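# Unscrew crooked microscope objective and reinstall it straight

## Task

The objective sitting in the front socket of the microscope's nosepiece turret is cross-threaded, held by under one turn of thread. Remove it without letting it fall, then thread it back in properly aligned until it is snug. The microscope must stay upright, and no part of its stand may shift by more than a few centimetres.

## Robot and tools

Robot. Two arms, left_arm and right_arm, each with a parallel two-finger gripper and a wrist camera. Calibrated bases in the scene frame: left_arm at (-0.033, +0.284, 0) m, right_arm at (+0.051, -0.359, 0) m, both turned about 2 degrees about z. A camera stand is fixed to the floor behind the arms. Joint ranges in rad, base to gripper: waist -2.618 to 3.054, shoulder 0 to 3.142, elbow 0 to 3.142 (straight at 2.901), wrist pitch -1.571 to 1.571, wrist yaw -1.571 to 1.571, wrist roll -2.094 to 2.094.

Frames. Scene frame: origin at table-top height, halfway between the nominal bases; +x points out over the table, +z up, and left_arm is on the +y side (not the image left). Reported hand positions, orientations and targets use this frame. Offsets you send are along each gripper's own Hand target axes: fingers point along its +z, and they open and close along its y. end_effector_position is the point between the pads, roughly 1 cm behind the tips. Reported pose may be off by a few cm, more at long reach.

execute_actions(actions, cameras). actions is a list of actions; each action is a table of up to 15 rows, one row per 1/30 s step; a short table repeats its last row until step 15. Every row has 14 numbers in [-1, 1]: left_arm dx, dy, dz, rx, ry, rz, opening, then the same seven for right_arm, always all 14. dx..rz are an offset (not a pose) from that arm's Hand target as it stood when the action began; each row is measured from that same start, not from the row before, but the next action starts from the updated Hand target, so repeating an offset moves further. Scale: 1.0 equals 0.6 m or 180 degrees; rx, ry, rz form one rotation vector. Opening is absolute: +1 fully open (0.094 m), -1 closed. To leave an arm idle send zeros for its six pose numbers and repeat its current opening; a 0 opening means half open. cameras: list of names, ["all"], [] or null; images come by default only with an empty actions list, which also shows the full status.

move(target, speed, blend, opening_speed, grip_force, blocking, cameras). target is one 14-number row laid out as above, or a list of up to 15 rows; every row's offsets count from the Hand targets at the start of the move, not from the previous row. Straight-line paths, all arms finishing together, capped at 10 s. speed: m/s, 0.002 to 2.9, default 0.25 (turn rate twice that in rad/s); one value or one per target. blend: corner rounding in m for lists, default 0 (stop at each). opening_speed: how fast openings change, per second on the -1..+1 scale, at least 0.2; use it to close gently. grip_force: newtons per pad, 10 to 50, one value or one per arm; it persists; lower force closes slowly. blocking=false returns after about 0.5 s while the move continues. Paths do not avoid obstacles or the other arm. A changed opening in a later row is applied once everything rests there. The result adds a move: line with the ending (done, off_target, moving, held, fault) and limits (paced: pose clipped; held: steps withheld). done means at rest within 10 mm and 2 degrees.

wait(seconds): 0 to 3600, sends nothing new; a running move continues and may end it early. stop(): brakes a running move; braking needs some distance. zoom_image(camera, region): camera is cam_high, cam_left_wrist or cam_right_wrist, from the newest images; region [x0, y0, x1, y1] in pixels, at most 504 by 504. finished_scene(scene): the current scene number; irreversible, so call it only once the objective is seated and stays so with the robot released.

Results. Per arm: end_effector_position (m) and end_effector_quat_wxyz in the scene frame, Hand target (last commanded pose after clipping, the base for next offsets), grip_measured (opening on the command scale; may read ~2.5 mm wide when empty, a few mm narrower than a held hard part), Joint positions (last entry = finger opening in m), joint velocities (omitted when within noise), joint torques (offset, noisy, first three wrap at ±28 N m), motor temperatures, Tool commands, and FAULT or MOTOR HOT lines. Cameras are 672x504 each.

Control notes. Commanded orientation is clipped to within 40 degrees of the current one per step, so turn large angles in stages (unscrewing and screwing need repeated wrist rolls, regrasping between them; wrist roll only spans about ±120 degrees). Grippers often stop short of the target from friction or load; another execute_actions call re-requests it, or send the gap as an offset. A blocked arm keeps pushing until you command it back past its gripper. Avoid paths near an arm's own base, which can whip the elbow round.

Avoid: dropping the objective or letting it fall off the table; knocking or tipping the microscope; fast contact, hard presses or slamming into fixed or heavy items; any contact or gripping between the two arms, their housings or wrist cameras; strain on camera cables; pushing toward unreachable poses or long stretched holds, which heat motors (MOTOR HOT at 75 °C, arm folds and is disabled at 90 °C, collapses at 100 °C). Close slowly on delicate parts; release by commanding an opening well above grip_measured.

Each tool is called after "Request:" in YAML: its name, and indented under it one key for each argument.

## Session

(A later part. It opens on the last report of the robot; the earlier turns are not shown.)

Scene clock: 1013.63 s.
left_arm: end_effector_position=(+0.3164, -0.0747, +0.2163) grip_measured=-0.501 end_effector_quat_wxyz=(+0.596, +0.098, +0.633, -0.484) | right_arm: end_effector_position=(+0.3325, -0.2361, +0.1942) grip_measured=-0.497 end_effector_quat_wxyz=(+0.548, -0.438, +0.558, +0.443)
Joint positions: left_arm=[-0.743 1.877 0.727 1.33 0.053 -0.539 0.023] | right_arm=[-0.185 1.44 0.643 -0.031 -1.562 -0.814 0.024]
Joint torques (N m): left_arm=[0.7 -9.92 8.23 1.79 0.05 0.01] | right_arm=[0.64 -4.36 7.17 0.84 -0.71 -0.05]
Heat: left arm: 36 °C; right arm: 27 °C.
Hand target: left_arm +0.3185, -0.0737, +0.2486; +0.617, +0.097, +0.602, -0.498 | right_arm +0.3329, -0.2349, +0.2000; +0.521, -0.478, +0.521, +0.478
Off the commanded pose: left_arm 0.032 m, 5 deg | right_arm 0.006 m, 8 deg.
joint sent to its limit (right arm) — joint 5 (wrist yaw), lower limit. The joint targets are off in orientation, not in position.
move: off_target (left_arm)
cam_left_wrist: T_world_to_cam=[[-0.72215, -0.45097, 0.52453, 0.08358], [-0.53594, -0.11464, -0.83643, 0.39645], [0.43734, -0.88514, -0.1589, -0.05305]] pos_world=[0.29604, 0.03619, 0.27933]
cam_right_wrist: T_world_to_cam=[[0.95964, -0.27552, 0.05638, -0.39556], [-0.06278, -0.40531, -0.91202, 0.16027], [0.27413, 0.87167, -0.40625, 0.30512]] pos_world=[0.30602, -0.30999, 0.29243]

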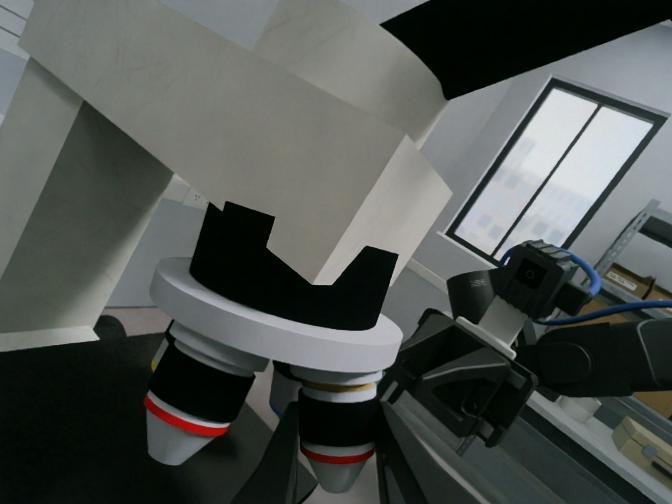

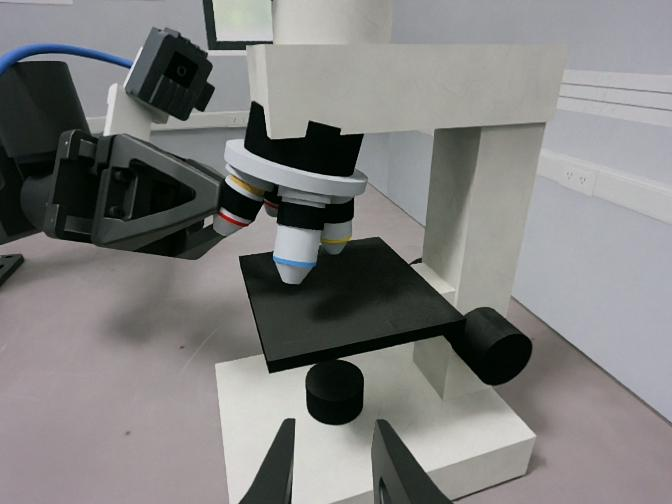

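Request:
zoom_image:
  camera: "cam_left_wrist"
  region: [285, 362, 315, 402]

Request:
zoom_image:
  camera: "cam_left_wrist"
  region: [360, 362, 390, 402]

Scaled by 12.600 from the camera's image (finer frame: 960x720).

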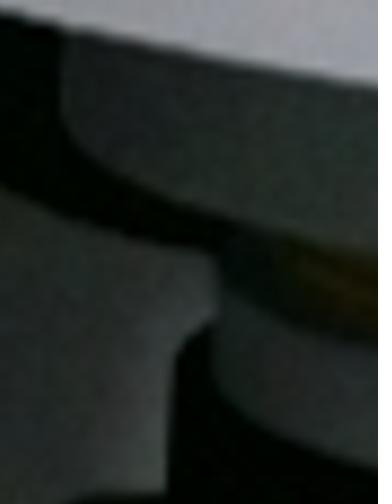

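Scaled by 12.600 from the camera's image (finer frame: 960x720).

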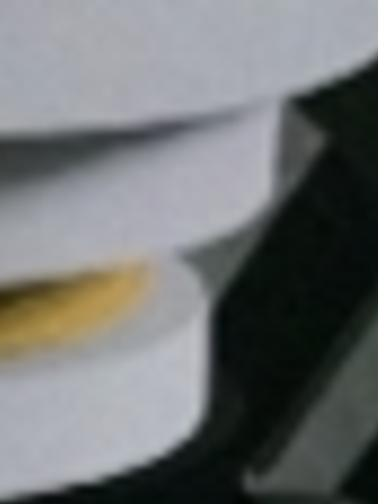

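Request:
zoom_image:
  camera: "cam_right_wrist"
  region: [220, 158, 250, 198]

Request:
zoom_image:
  camera: "cam_right_wrist"
  region: [250, 170, 280, 210]

Scaled by 12.600 from the camera's image (finer frame: 960x720).

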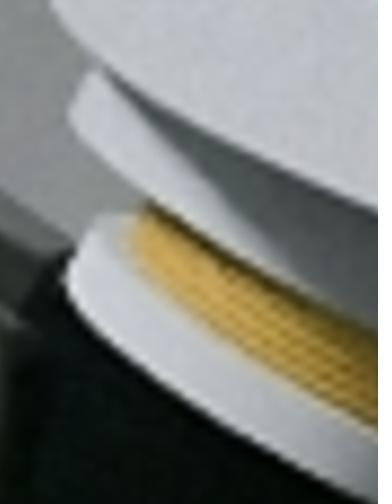

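Scaled by 12.600 from the camera's image (finer frame: 960x720).

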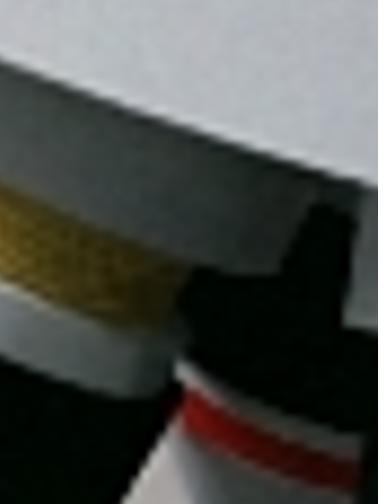

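Request:
move:
  target:
    - [-0.0022,0.0021,-0.0013,0.0027,0.0055,0.0043,-0.6,0,0,0,0,0,0,-0.5]
  speed: 0.03
  cameras: ["cam_left_wrist","cam_right_wrist"]

Request:
zoom_image:
  camera: "cam_left_wrist"
  region: [285, 362, 315, 402]

Request:
zoom_image:
  camera: "cam_left_wrist"
  region: [360, 362, 390, 402]

Request:
zoom_image:
  camera: "cam_right_wrist"
  region: [220, 158, 280, 208]

Scene clock: 1078.77 s.
left_arm: end_effector_position=(+0.3170, -0.0736, +0.2162) grip_measured=-0.501 end_effector_quat_wxyz=(+0.591, +0.106, +0.636, -0.485) | right_arm: end_effector_position=(+0.3325, -0.2361, +0.1942) grip_measured=-0.497 end_effector_quat_wxyz=(+0.548, -0.438, +0.558, +0.443)
Joint positions: left_arm=[-0.73 1.864 0.727 1.306 0.083 -0.536 0.023] | right_arm=[-0.185 1.44 0.643 -0.031 -1.562 -0.814 0.024]
Joint velocities: left_arm=[within noise] | right_arm=[0.017 0.017 0.012 -0.154 0.007 -0.051 0.002]
Joint torques (N m): left_arm=[0.8 -9.94 8.18 1.81 0.02 0.09] | right_arm=[0.7 -4.31 7.2 0.84 -0.72 -0.06]
Heat: left arm: 34 °C; right arm: 27 °C.
Hand target: left_arm +0.3193, -0.0718, +0.2487; +0.614, +0.107, +0.605, -0.495 | right_arm +0.3329, -0.2349, +0.2000; +0.521, -0.478, +0.521, +0.478
Off the commanded pose: left_arm 0.033 m, 5 deg | right_arm 0.006 m, 8 deg.
joint sent to its limit (right arm) — joint 5 (wrist yaw), lower limit. The joint targets are off in orientation, not in position.
move: off_target (left_arm)
cam_left_wrist: T_world_to_cam=[[-0.72812, -0.44661, 0.51998, 0.08778], [-0.5397, -0.09413, -0.83658, 0.39955], [0.42257, -0.88976, -0.1725, -0.04498]] pos_world=[0.29856, 0.03679, 0.28085]
cam_right_wrist: T_world_to_cam=[[0.95964, -0.27552, 0.05638, -0.39556], [-0.06278, -0.40531, -0.91202, 0.16027], [0.27413, 0.87167, -0.40625, 0.30512]] pos_world=[0.30602, -0.30999, 0.29243]

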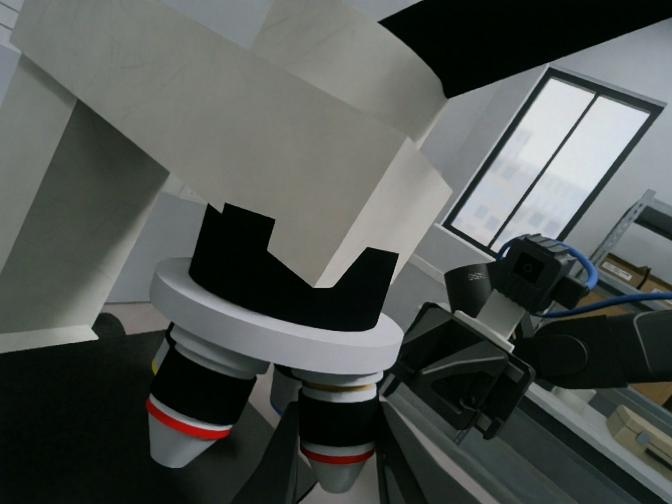

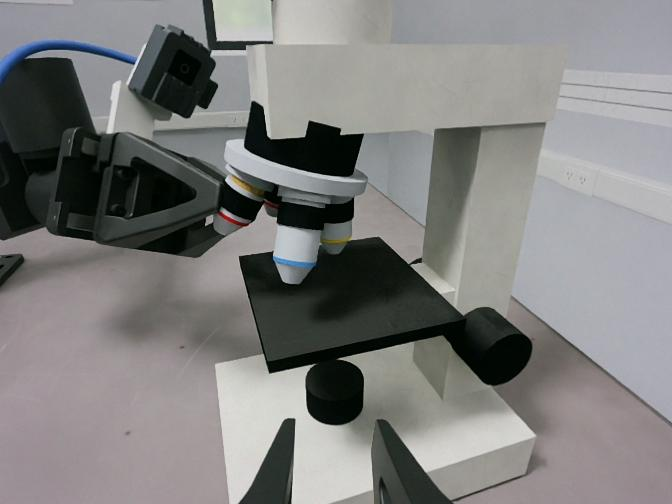

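Scaled by 12.600 from the camera's image (finer frame: 960x720).

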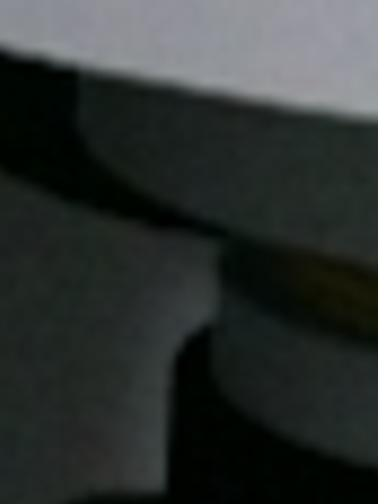

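Scaled by 12.600 from the camera's image (finer frame: 960x720).

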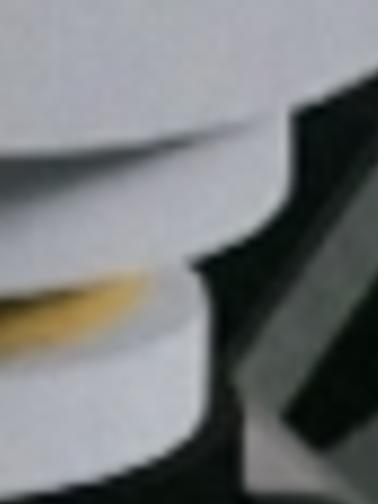

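Scaled by 8.400 from the camera's image (finer frame: 960x720).

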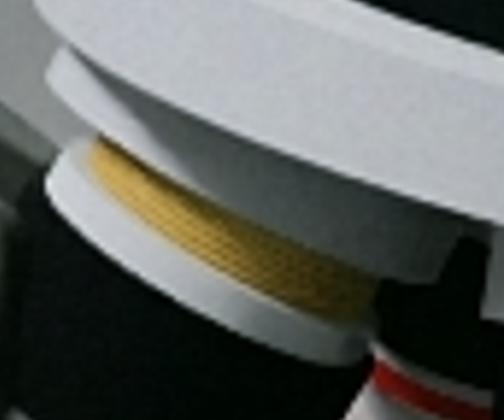

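Request:
move:
  target:
    - [-0.0023,0.0012,-0.0022,0.0032,0.0022,0.0060,-0.6,0,0,0,0,0,0,-0.5]
  speed: 0.03
  cameras: ["cam_left_wrist","cam_right_wrist"]

Request:
zoom_image:
  camera: "cam_left_wrist"
  region: [285, 362, 315, 402]

Request:
zoom_image:
  camera: "cam_left_wrist"
  region: [360, 362, 390, 402]

Request:
zoom_image:
  camera: "cam_right_wrist"
  region: [220, 158, 280, 208]

Scene clock: 1121.30 s.
left_arm: end_effector_position=(+0.3178, -0.0723, +0.2165) grip_measured=-0.501 end_effector_quat_wxyz=(+0.592, +0.116, +0.636, -0.482) | right_arm: end_effector_position=(+0.3325, -0.2361, +0.1942) grip_measured=-0.497 end_effector_quat_wxyz=(+0.548, -0.438, +0.558, +0.443)
Joint positions: left_arm=[-0.719 1.86 0.727 1.299 0.106 -0.52 0.023] | right_arm=[-0.185 1.44 0.643 -0.031 -1.562 -0.814 0.024]
Joint torques (N m): left_arm=[0.76 -10.03 7.91 1.83 0.03 0.11] | right_arm=[0.62 -4.31 7.16 0.84 -0.71 -0.05]
Heat: left arm: 34 °C; right arm: 27 °C.
Hand target: left_arm +0.3193, -0.0698, +0.2494; +0.616, +0.118, +0.603, -0.492 | right_arm +0.3329, -0.2349, +0.2000; +0.521, -0.478, +0.521, +0.478
Off the commanded pose: left_arm 0.033 m, 5 deg | right_arm 0.006 m, 8 deg.
joint sent to its limit (right arm) — joint 5 (wrist yaw), lower limit. The joint targets are off in orientation, not in position.
move: off_target (left_arm)
cam_left_wrist: T_world_to_cam=[[-0.73812, -0.44796, 0.50448, 0.09525], [-0.53029, -0.07705, -0.8443, 0.40017], [0.41709, -0.89073, -0.18068, -0.04065]] pos_world=[0.29947, 0.03729, 0.28247]
cam_right_wrist: T_world_to_cam=[[0.95964, -0.27552, 0.05638, -0.39556], [-0.06278, -0.40531, -0.91202, 0.16027], [0.27413, 0.87167, -0.40625, 0.30512]] pos_world=[0.30602, -0.30999, 0.29243]

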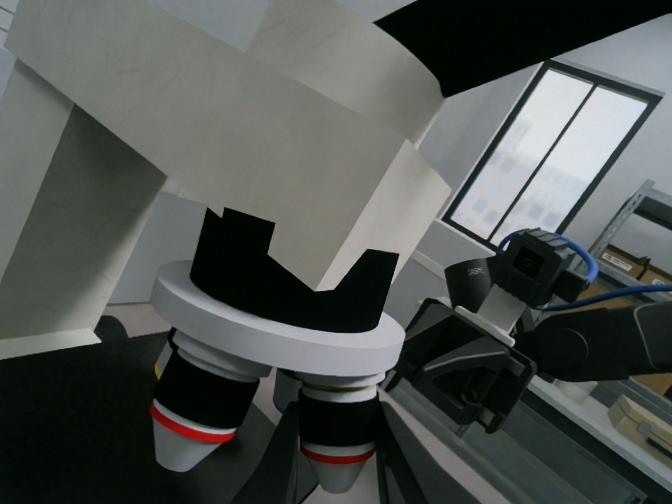

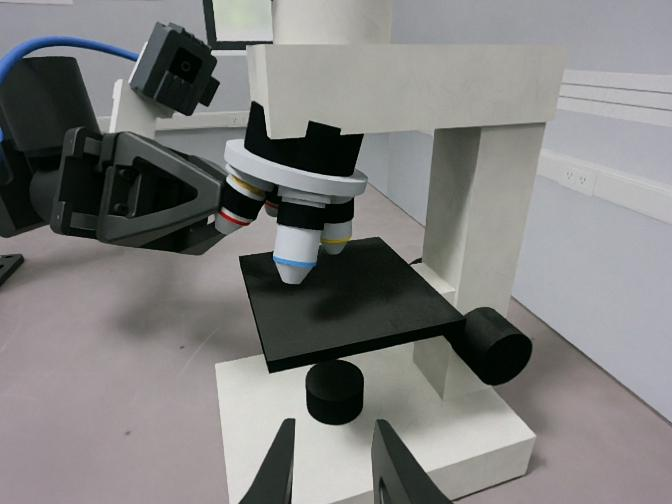

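Scaled by 12.600 from the camera's image (finer frame: 960x720).

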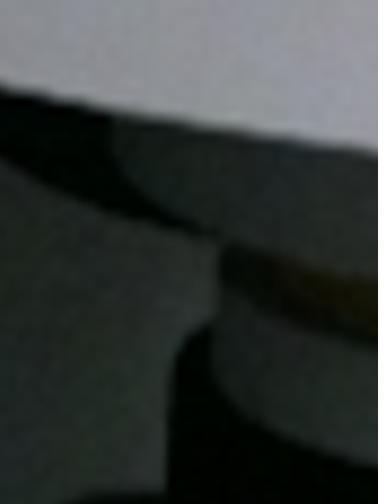

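Scaled by 12.600 from the camera's image (finer frame: 960x720).

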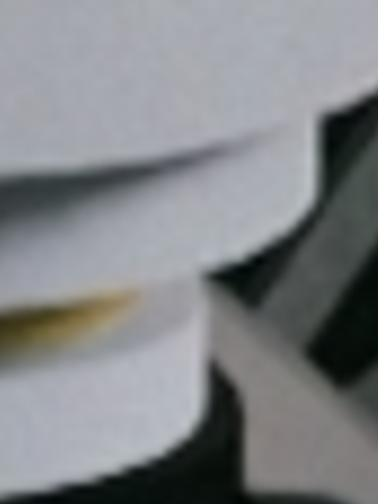

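Scaled by 8.400 from the camera's image (finer frame: 960x720).

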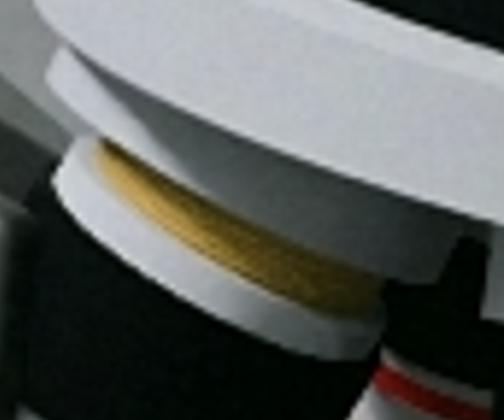

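Request:
move:
  target:
    - [-0.0067,-0.0010,0.0018,0,0,0,-0.6,0,0,0,0,0,0,-0.5]
  speed: 0.03
  cameras: ["cam_left_wrist","cam_right_wrist"]

Request:
zoom_image:
  camera: "cam_left_wrist"
  region: [285, 362, 395, 412]

Request:
zoom_image:
  camera: "cam_right_wrist"
  region: [220, 158, 280, 208]

Scene clock: 1180.67 s.
left_arm: end_effector_position=(+0.3177, -0.0718, +0.2169) grip_measured=-0.501 end_effector_quat_wxyz=(+0.588, +0.118, +0.639, -0.481) | right_arm: end_effector_position=(+0.3325, -0.2361, +0.1942) grip_measured=-0.497 end_effector_quat_wxyz=(+0.548, -0.438, +0.558, +0.443)
Joint positions: left_arm=[-0.716 1.848 0.727 1.277 0.113 -0.52 0.023] | right_arm=[-0.185 1.44 0.643 -0.031 -1.562 -0.814 0.024]
Joint torques (N m): left_arm=[0.85 -9.98 8.43 1.9 0.01 0.1] | right_arm=[0.66 -4.34 7.17 0.84 -0.71 -0.07]
Heat: left arm: 36 °C; right arm: 27 °C.
Hand target: left_arm +0.3203, -0.0690, +0.2534; +0.616, +0.118, +0.604, -0.492 | right_arm +0.3329, -0.2349, +0.2000; +0.521, -0.478, +0.521, +0.478
Off the commanded pose: left_arm 0.037 m, 5 deg | right_arm 0.006 m, 8 deg.
joint sent to its limit (right arm) — joint 5 (wrist yaw), lower limit. The joint targets are off in orientation, not in position.
move: off_target (left_arm)
cam_left_wrist: T_world_to_cam=[[-0.73677, -0.44913, 0.50542, 0.09443], [-0.53552, -0.06873, -0.84172, 0.40226], [0.41278, -0.89082, -0.18988, -0.03678]] pos_world=[0.30018, 0.03729, 0.28388]
cam_right_wrist: T_world_to_cam=[[0.95964, -0.27552, 0.05638, -0.39556], [-0.06278, -0.40531, -0.91202, 0.16027], [0.27413, 0.87167, -0.40625, 0.30512]] pos_world=[0.30602, -0.30999, 0.29243]

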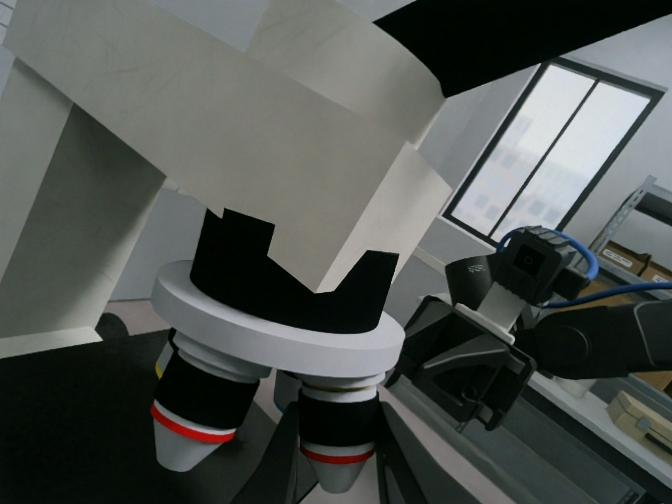

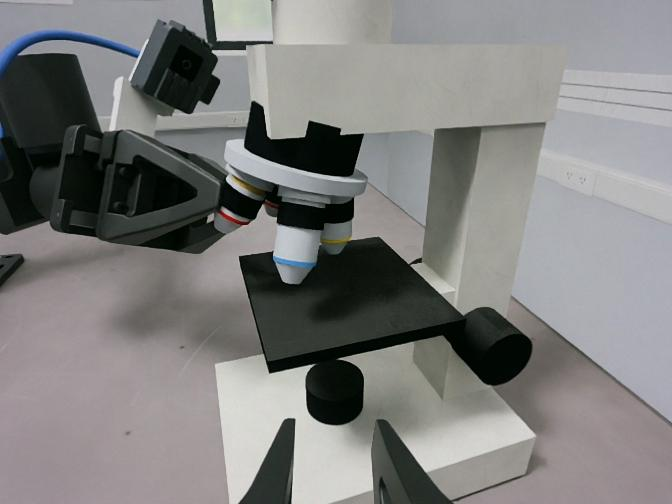

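Scaled by 4.582 from the camera's image (finer frame: 960x720).

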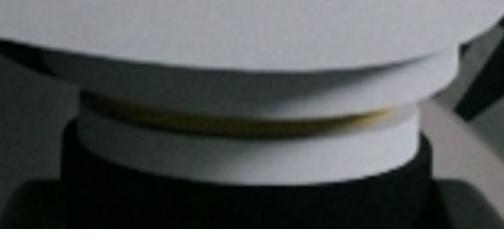

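Scaled by 8.400 from the camera's image (finer frame: 960x720).

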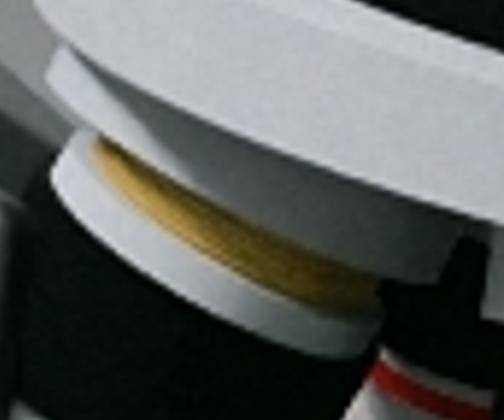

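Request:
move:
  target:
    - [0.0006,0.0011,-0.0030,0,0,0,-0.6,0,0,0,0,0,0,-0.5]
  speed: 0.03
  cameras: ["cam_left_wrist","cam_right_wrist"]

Request:
zoom_image:
  camera: "cam_left_wrist"
  region: [285, 362, 395, 412]

Request:
zoom_image:
  camera: "cam_right_wrist"
  region: [220, 158, 280, 208]

Scene clock: 1244.93 s.
left_arm: end_effector_position=(+0.3176, -0.0719, +0.2169) grip_measured=-0.501 end_effector_quat_wxyz=(+0.588, +0.118, +0.639, -0.481) | right_arm: end_effector_position=(+0.3325, -0.2361, +0.1942) grip_measured=-0.497 end_effector_quat_wxyz=(+0.548, -0.438, +0.558, +0.443)
Joint positions: left_arm=[-0.716 1.848 0.727 1.277 0.113 -0.52 0.023] | right_arm=[-0.185 1.44 0.643 -0.031 -1.562 -0.814 0.024]
Joint torques (N m): left_arm=[1.01 -10.09 7.8 1.94 0.02 0.09] | right_arm=[0.69 -4.34 7.17 0.83 -0.71 -0.05]
Heat: left arm: 36 °C; right arm: 27 °C.
Hand target: left_arm +0.3196, -0.0676, +0.2523; +0.616, +0.118, +0.603, -0.492 | right_arm +0.3329, -0.2349, +0.2000; +0.521, -0.478, +0.521, +0.478
Off the commanded pose: left_arm 0.036 m, 5 deg | right_arm 0.006 m, 8 deg.
joint sent to its limit (right arm) — joint 5 (wrist yaw), lower limit. The joint targets are off in orientation, not in position.
move: off_target (left_arm)
cam_left_wrist: T_world_to_cam=[[-0.73695, -0.4489, 0.50536, 0.09449], [-0.53549, -0.06852, -0.84176, 0.40226], [0.4125, -0.89095, -0.18988, -0.03669]] pos_world=[0.30018, 0.03729, 0.28388]
cam_right_wrist: T_world_to_cam=[[0.95964, -0.27552, 0.05638, -0.39556], [-0.06278, -0.40531, -0.91202, 0.16027], [0.27413, 0.87167, -0.40625, 0.30512]] pos_world=[0.30602, -0.30999, 0.29243]

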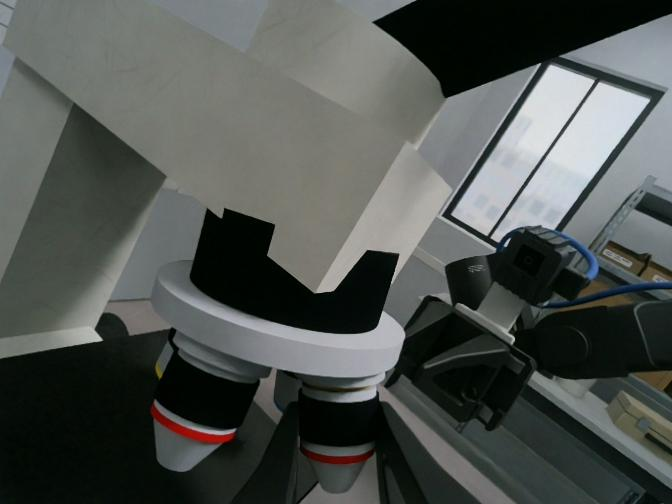

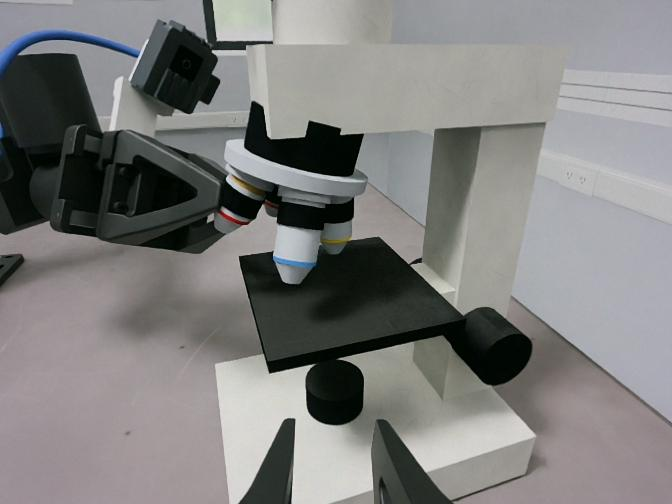

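Scaled by 4.582 from the camera's image (finer frame: 960x720).

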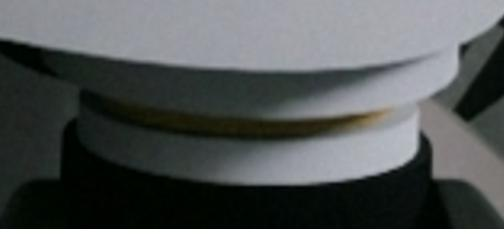

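Scaled by 8.400 from the camera's image (finer frame: 960x720).

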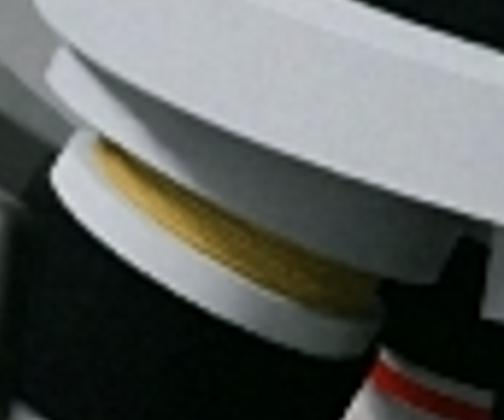

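Request:
move:
  target:
    - [0.0168,-0.0045,0.0065,-0.1038,0.0081,0.0454,-0.6,0,0,0,0,0,0,-0.5]
    - [0.0431,0.0021,0.0068,-0.2295,0.0128,0.1129,-0.6,0,0,0,0,0,0,-0.5]
  speed: 0.12
  blend: [0.01,0]
  cameras: ["cam_left_wrist","cam_right_wrist"]

Request:
zoom_image:
  camera: "cam_left_wrist"
  region: [275, 350, 405, 420]

Request:
zoom_image:
  camera: "cam_right_wrist"
  region: [220, 158, 280, 208]

Scene clock: 1311.50 s.
left_arm: end_effector_position=(+0.3162, -0.0760, +0.2185) grip_measured=-0.501 end_effector_quat_wxyz=(+0.673, +0.018, +0.728, -0.126) | right_arm: end_effector_position=(+0.3325, -0.2361, +0.1942) grip_measured=-0.497 end_effector_quat_wxyz=(+0.548, -0.438, +0.558, +0.443)
Joint positions: left_arm=[-1.043 1.82 1.001 0.723 -0.87 -0.234 0.023] | right_arm=[-0.185 1.44 0.643 -0.031 -1.562 -0.814 0.024]
Joint torques (N m): left_arm=[-0.68 -6.99 9.88 1.66 -0.23 0.03] | right_arm=[0.66 -4.33 7.19 0.84 -0.72 -0.06]
Heat: left arm: 37 °C; right arm: 27 °C.
Hand target: left_arm +0.3177, -0.0819, +0.2305; +0.682, +0.006, +0.720, -0.132 | right_arm +0.3329, -0.2349, +0.2000; +0.521, -0.478, +0.521, +0.478
Off the commanded pose: left_arm 0.014 m, 2 deg | right_arm 0.006 m, 8 deg.
joint sent to its limit (right arm) — joint 5 (wrist yaw), lower limit. The joint targets are off in orientation, not in position.
move: off_target (left_arm)
cam_left_wrist: T_world_to_cam=[[-0.2428, -0.94768, 0.20725, -0.03825], [-0.49845, -0.06141, -0.86474, 0.3964], [0.83222, -0.31327, -0.45746, -0.06982]] pos_world=[0.2464, -0.03378, 0.31877]
cam_right_wrist: T_world_to_cam=[[0.95964, -0.27552, 0.05638, -0.39556], [-0.06278, -0.40531, -0.91202, 0.16027], [0.27413, 0.87167, -0.40625, 0.30512]] pos_world=[0.30602, -0.30999, 0.29243]

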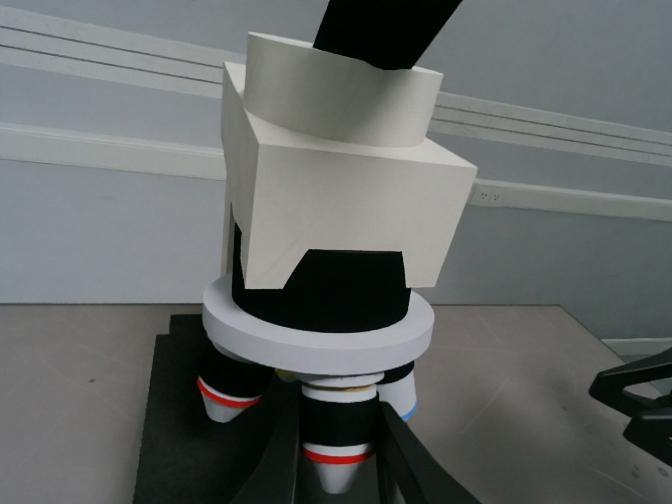

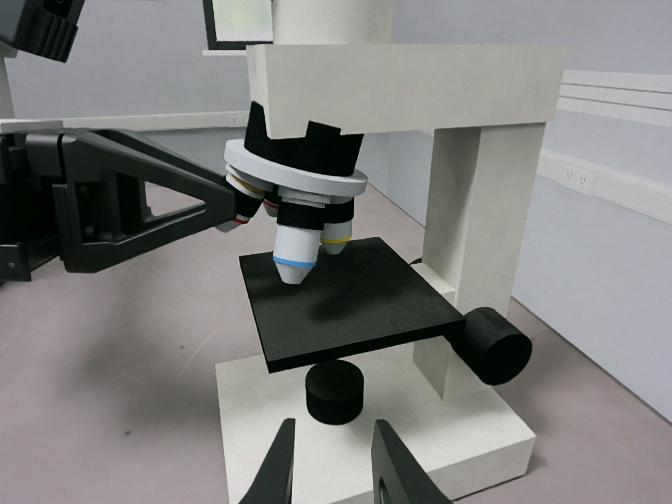

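Scaled by 3.877 from the camera's image (finer frame: 960x720).

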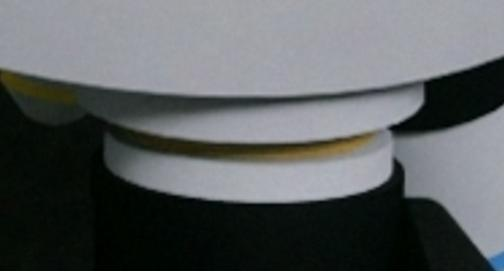

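Scaled by 8.400 from the camera's image (finer frame: 960x720).

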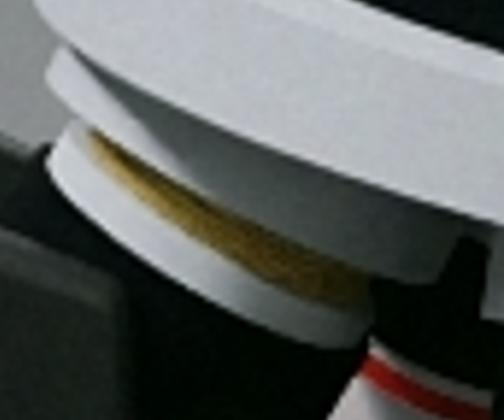

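Request:
move:
  target:
    - [0.0218,-0.0014,-0.0002,-0.1487,-0.0033,0.0767,-0.6,0,0,0,0,0,0,-0.5]
  speed: 0.12
  cameras: ["cam_left_wrist","cam_right_wrist"]

Request:
zoom_image:
  camera: "cam_left_wrist"
  region: [275, 350, 405, 420]

Request:
zoom_image:
  camera: "cam_right_wrist"
  region: [220, 158, 280, 208]

Scene clock: 1327.73 s.
left_arm: end_effector_position=(+0.3171, -0.0790, +0.2165) grip_measured=-0.501 end_effector_quat_wxyz=(+0.679, -0.059, +0.721, +0.122) | right_arm: end_effector_position=(+0.3325, -0.2361, +0.1942) grip_measured=-0.497 end_effector_quat_wxyz=(+0.548, -0.438, +0.558, +0.443)
Joint positions: left_arm=[-1.129 2.078 1.42 0.341 -1.419 -0.217 0.023] | right_arm=[-0.185 1.44 0.643 -0.031 -1.562 -0.814 0.024]
Joint torques (N m): left_arm=[-0.61 -8.59 9.57 1.17 -0.31 -0.15] | right_arm=[0.69 -4.36 7.17 0.83 -0.72 -0.05]
Heat: left arm: 35 °C; right arm: 27 °C.
Hand target: left_arm +0.3165, -0.0849, +0.2178; +0.679, -0.066, +0.721, +0.120 | right_arm +0.3329, -0.2349, +0.2000; +0.521, -0.478, +0.521, +0.478
Off the commanded pose: left_arm 0.006 m, 1 deg | right_arm 0.006 m, 8 deg.
joint sent to its limit (right arm) — joint 5 (wrist yaw), lower limit. The joint targets are off in orientation, not in position.
move: done
cam_left_wrist: T_world_to_cam=[[0.20194, -0.9782, -0.04847, -0.12862], [-0.46466, -0.05213, -0.88395, 0.38912], [0.86215, 0.20102, -0.46506, -0.03966]] pos_world=[0.24097, -0.09756, 0.31929]
cam_right_wrist: T_world_to_cam=[[0.95964, -0.27552, 0.05638, -0.39556], [-0.06278, -0.40531, -0.91202, 0.16027], [0.27413, 0.87167, -0.40625, 0.30512]] pos_world=[0.30602, -0.30999, 0.29243]

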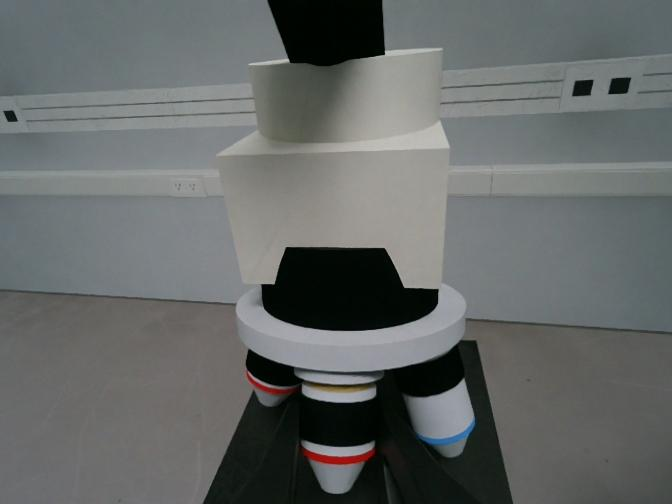

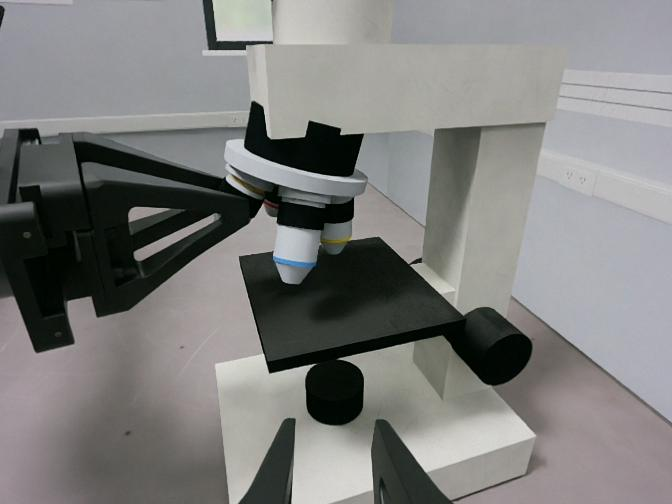

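Scaled by 3.877 from the camera's image (finer frame: 960x720).

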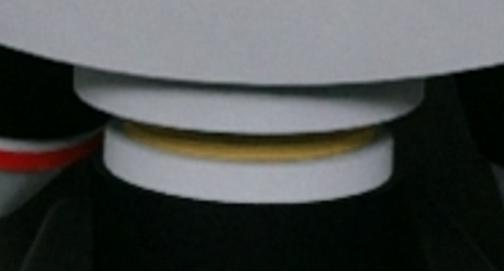

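Scaled by 8.400 from the camera's image (finer frame: 960x720).

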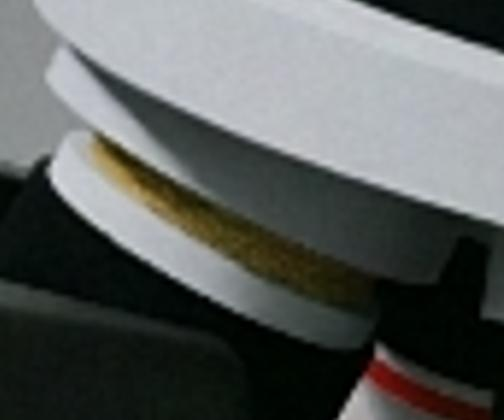

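Request:
move:
  target:
    - [-0.0130,-0.0020,0.0050,0,0,0,-0.6,0,0,0,0,0,0,-0.5]
  speed: 0.03
  cameras: ["cam_left_wrist","cam_right_wrist"]

Request:
zoom_image:
  camera: "cam_left_wrist"
  region: [275, 350, 405, 420]

Request:
zoom_image:
  camera: "cam_right_wrist"
  region: [220, 158, 280, 208]

Scene clock: 1339.50 s.
left_arm: end_effector_position=(+0.3172, -0.0791, +0.2175) grip_measured=-0.501 end_effector_quat_wxyz=(+0.675, -0.050, +0.724, +0.134) | right_arm: end_effector_position=(+0.3325, -0.2361, +0.1942) grip_measured=-0.497 end_effector_quat_wxyz=(+0.548, -0.438, +0.558, +0.443)
Joint positions: left_arm=[-1.129 2.078 1.441 0.277 -1.423 -0.23 0.023] | right_arm=[-0.185 1.44 0.643 -0.031 -1.562 -0.814 0.024]
Joint torques (N m): left_arm=[-0.01 -8.92 10.59 1.29 -0.25 -0.11] | right_arm=[0.66 -4.33 7.19 0.83 -0.71 -0.05]
Heat: left arm: 33 °C; right arm: 27 °C.
Hand target: left_arm +0.3202, -0.0858, +0.2254; +0.679, -0.066, +0.721, +0.120 | right_arm +0.3329, -0.2349, +0.2000; +0.521, -0.478, +0.521, +0.478
Off the commanded pose: left_arm 0.011 m, 3 deg | right_arm 0.006 m, 8 deg.
joint sent to its limit (right arm) — joint 5 (wrist yaw), lower limit. The joint targets are off in orientation, not in position.
move: off_target (left_arm)
cam_left_wrist: T_world_to_cam=[[0.2049, -0.97567, -0.07802, -0.12288], [-0.47562, -0.02958, -0.87915, 0.39425], [0.85545, 0.21725, -0.47011, -0.03471]] pos_world=[0.24238, -0.10068, 0.32071]
cam_right_wrist: T_world_to_cam=[[0.95964, -0.27552, 0.05638, -0.39556], [-0.06278, -0.40531, -0.91202, 0.16027], [0.27413, 0.87167, -0.40625, 0.30512]] pos_world=[0.30602, -0.30999, 0.29243]

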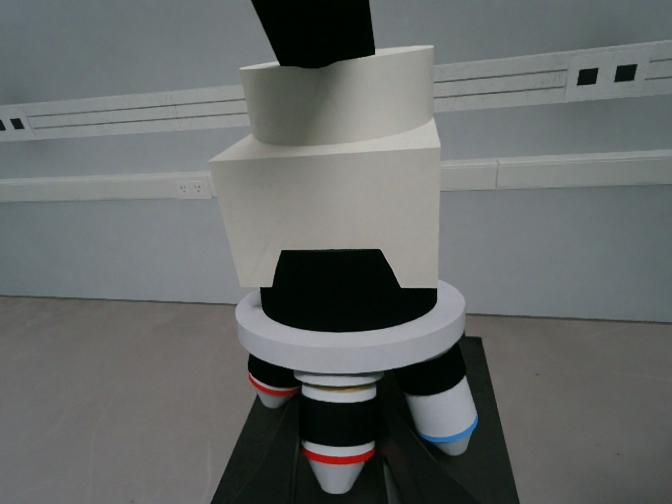

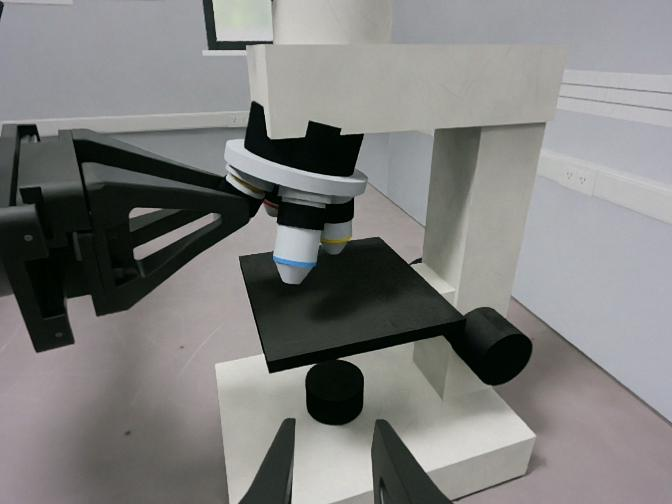

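Scaled by 3.877 from the camera's image (finer frame: 960x720).

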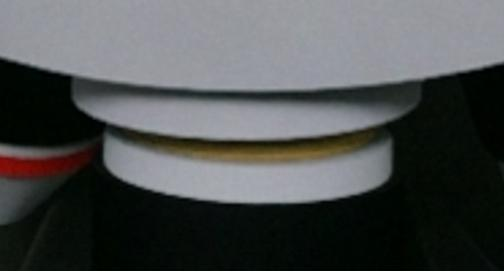

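Scaled by 8.400 from the camera's image (finer frame: 960x720).

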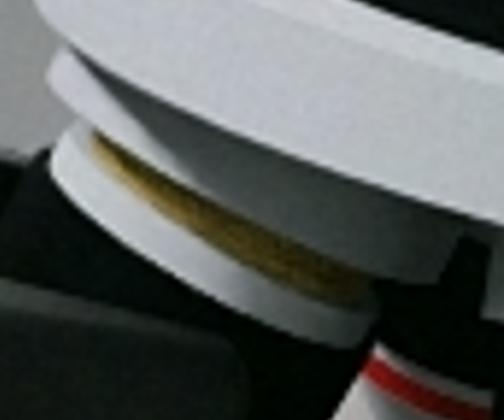

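Request:
zoom_image:
  camera: "cam_left_wrist"
  region: [288, 365, 318, 405]

Request:
zoom_image:
  camera: "cam_left_wrist"
  region: [360, 365, 390, 405]

Request:
zoom_image:
  camera: "cam_right_wrist"
  region: [220, 158, 250, 198]

Request:
zoom_image:
  camera: "cam_right_wrist"
  region: [250, 170, 280, 210]

Scaled by 12.600 from the camera's image (finer frame: 960x720).

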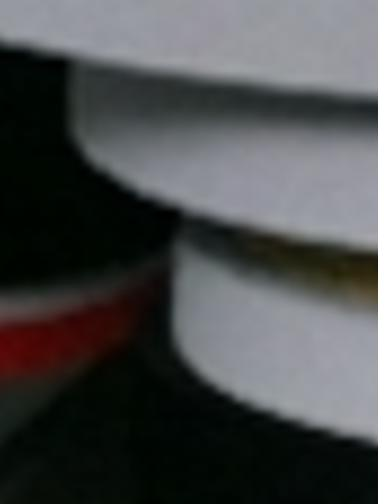

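Scaled by 12.600 from the camera's image (finer frame: 960x720).

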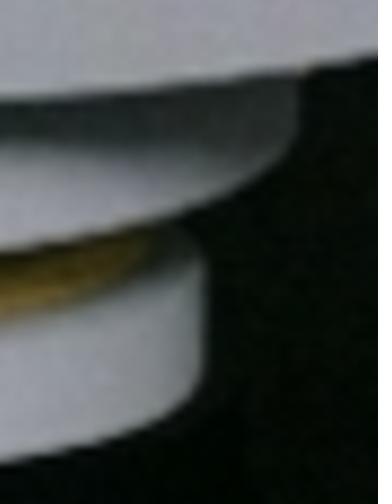

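Scaled by 12.600 from the camera's image (finer frame: 960x720).

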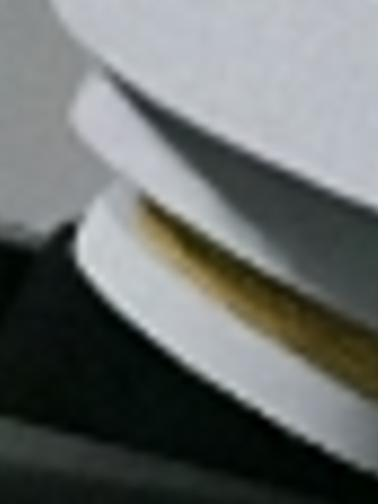

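Scaled by 12.600 from the camera's image (finer frame: 960x720).

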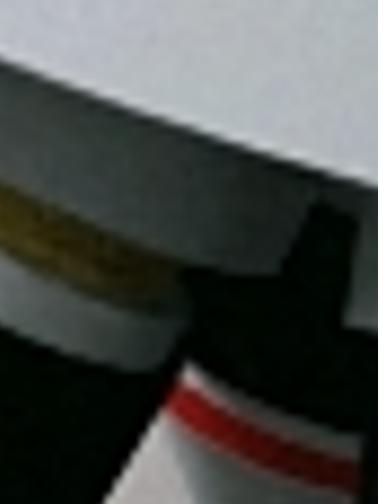

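Request:
move:
  target:
    - [0,0,0,-0.0010,-0.0125,-0.0005,-0.6,0,0,0,0,0,0,-0.5]
  speed: 0.03

Scene clock: 1373.03 s.
left_arm: end_effector_position=(+0.3178, -0.0799, +0.2186) grip_measured=-0.501 end_effector_quat_wxyz=(+0.680, -0.054, +0.716, +0.149) | right_arm: end_effector_position=(+0.3325, -0.2361, +0.1942) grip_measured=-0.497 end_effector_quat_wxyz=(+0.548, -0.438, +0.558, +0.443)
Joint positions: left_arm=[-1.13 2.105 1.441 0.403 -1.455 -0.118 0.023] | right_arm=[-0.185 1.44 0.643 -0.031 -1.562 -0.814 0.024]
Joint torques (N m): left_arm=[0.03 -10.07 7.73 1.75 0 0] | right_arm=[0.65 -4.36 7.2 0.84 -0.72 -0.08]
Heat: left arm: 32 °C; right arm: 27 °C.
Hand target: left_arm +0.3202, -0.0858, +0.2254; +0.693, -0.066, +0.707, +0.121 | right_arm +0.3329, -0.2349, +0.2000; +0.521, -0.478, +0.521, +0.478
Off the commanded pose: left_arm 0.009 m, 4 deg | right_arm 0.006 m, 8 deg.
joint sent to its limit (right arm) — joint 5 (wrist yaw), lower limit. The joint targets are off in orientation, not in position.
move: off_target (left_arm)

Request:
wait:
  seconds: 0.1
  cameras: ["cam_left_wrist","cam_right_wrist"]

Request:
zoom_image:
  camera: "cam_left_wrist"
  region: [275, 350, 405, 420]

Request:
zoom_image:
  camera: "cam_right_wrist"
  region: [200, 158, 280, 218]

Scene clock: 1379.13 s.
left_arm: end_effector_position=(+0.3178, -0.0799, +0.2186) grip_measured=-0.501 end_effector_quat_wxyz=(+0.680, -0.054, +0.716, +0.150) | right_arm: end_effector_position=(+0.3325, -0.2361, +0.1942) grip_measured=-0.497 end_effector_quat_wxyz=(+0.548, -0.438, +0.558, +0.443)
Joint positions: left_arm=[-1.13 2.105 1.441 0.404 -1.455 -0.117 0.023] | right_arm=[-0.185 1.44 0.643 -0.031 -1.562 -0.814 0.024]
Joint torques (N m): left_arm=[0.05 -10.02 7.76 1.71 0.01 0.03] | right_arm=[0.68 -4.33 7.17 0.84 -0.71 -0.06]
Heat: left arm: 32 °C; right arm: 27 °C.
Hand target: left_arm +0.3202, -0.0858, +0.2254; +0.693, -0.066, +0.707, +0.121 | right_arm +0.3329, -0.2349, +0.2000; +0.521, -0.478, +0.521, +0.478
Tool commands: left_gripper/opening=-0.6 right_gripper/opening=-0.5
Off the commanded pose: left_arm 0.009 m, 4 deg | right_arm 0.006 m, 8 deg.
wait: 0.10 s; at rest from the start
cam_left_wrist: T_world_to_cam=[[0.23117, -0.96838, -0.09377, -0.1281], [-0.45942, -0.0237, -0.8879, 0.39273], [0.85761, 0.24834, -0.45038, -0.0371]] pos_world=[0.24187, -0.10553, 0.31999]
cam_right_wrist: T_world_to_cam=[[0.95964, -0.27552, 0.05638, -0.39556], [-0.06278, -0.40531, -0.91202, 0.16027], [0.27413, 0.87167, -0.40625, 0.30512]] pos_world=[0.30602, -0.30999, 0.29243]

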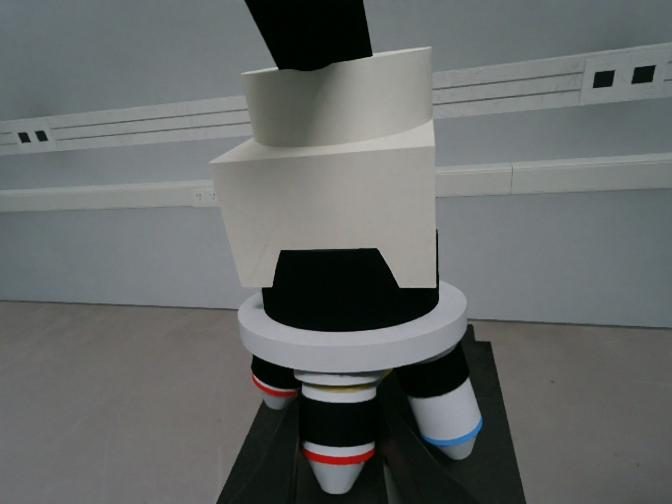

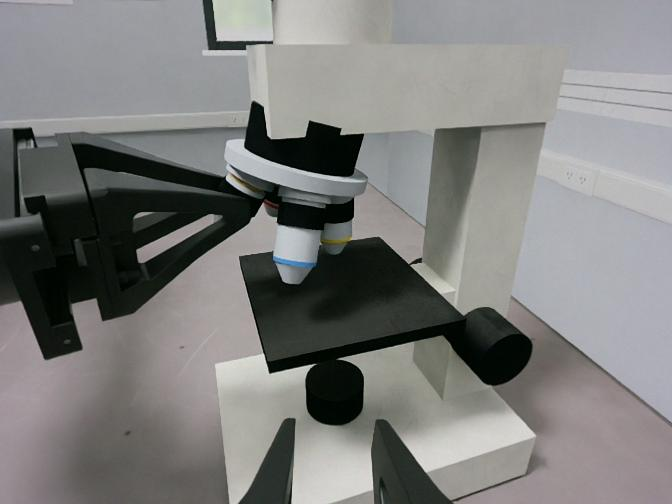

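Scaled by 3.877 from the camera's image (finer frame: 960x720).

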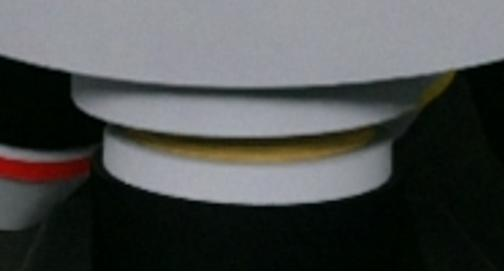

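Scaled by 6.300 from the camera's image (finer frame: 960x720).

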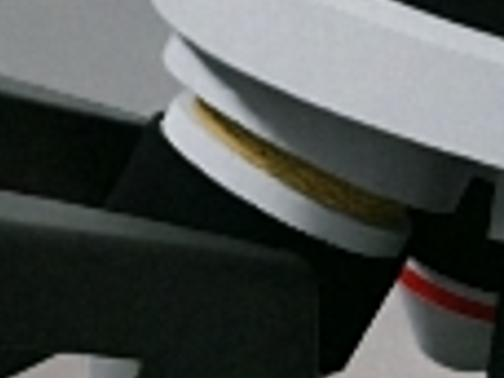

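Request:
move:
  target:
    - [0.0225,0.0003,-0.0089,0,0,0,-0.6,0,0,0,0,0,0,-0.5]
  speed: 0.03
  cameras: ["cam_right_wrist"]

Request:
zoom_image:
  camera: "cam_right_wrist"
  region: [200, 158, 280, 218]

Scene clock: 1395.93 s.
left_arm: end_effector_position=(+0.3164, -0.0808, +0.2174) grip_measured=-0.501 end_effector_quat_wxyz=(+0.688, -0.069, +0.711, +0.131) | right_arm: end_effector_position=(+0.3325, -0.2361, +0.1942) grip_measured=-0.497 end_effector_quat_wxyz=(+0.548, -0.438, +0.558, +0.443)
Joint positions: left_arm=[-1.133 2.112 1.415 0.52 -1.455 -0.085 0.023] | right_arm=[-0.185 1.44 0.643 -0.031 -1.562 -0.814 0.024]
Joint torques (N m): left_arm=[-0.69 -9.18 6.34 1.44 -0.06 -0.02] | right_arm=[0.65 -4.34 7.17 0.82 -0.71 -0.06]
Heat: left arm: 33 °C; right arm: 27 °C.
Hand target: left_arm +0.3146, -0.0861, +0.2120; +0.693, -0.066, +0.708, +0.121 | right_arm +0.3329, -0.2349, +0.2000; +0.521, -0.478, +0.521, +0.478
Off the commanded pose: left_arm 0.008 m, 1 deg | right_arm 0.006 m, 8 deg.
joint sent to its limit (right arm) — joint 5 (wrist yaw), lower limit. The joint targets are off in orientation, not in position.
move: done
cam_right_wrist: T_world_to_cam=[[0.95964, -0.27552, 0.05638, -0.39556], [-0.06278, -0.40531, -0.91202, 0.16027], [0.27413, 0.87167, -0.40625, 0.30512]] pos_world=[0.30602, -0.30999, 0.29243]

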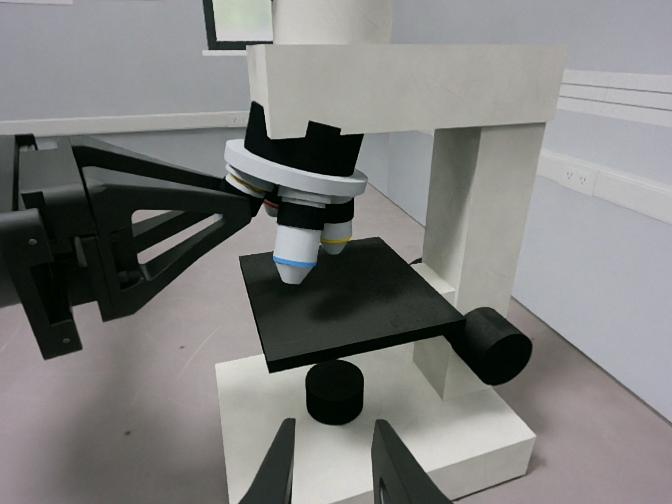

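Scaled by 6.300 from the camera's image (finer frame: 960x720).

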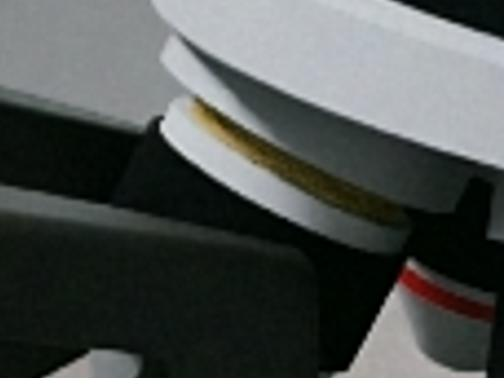

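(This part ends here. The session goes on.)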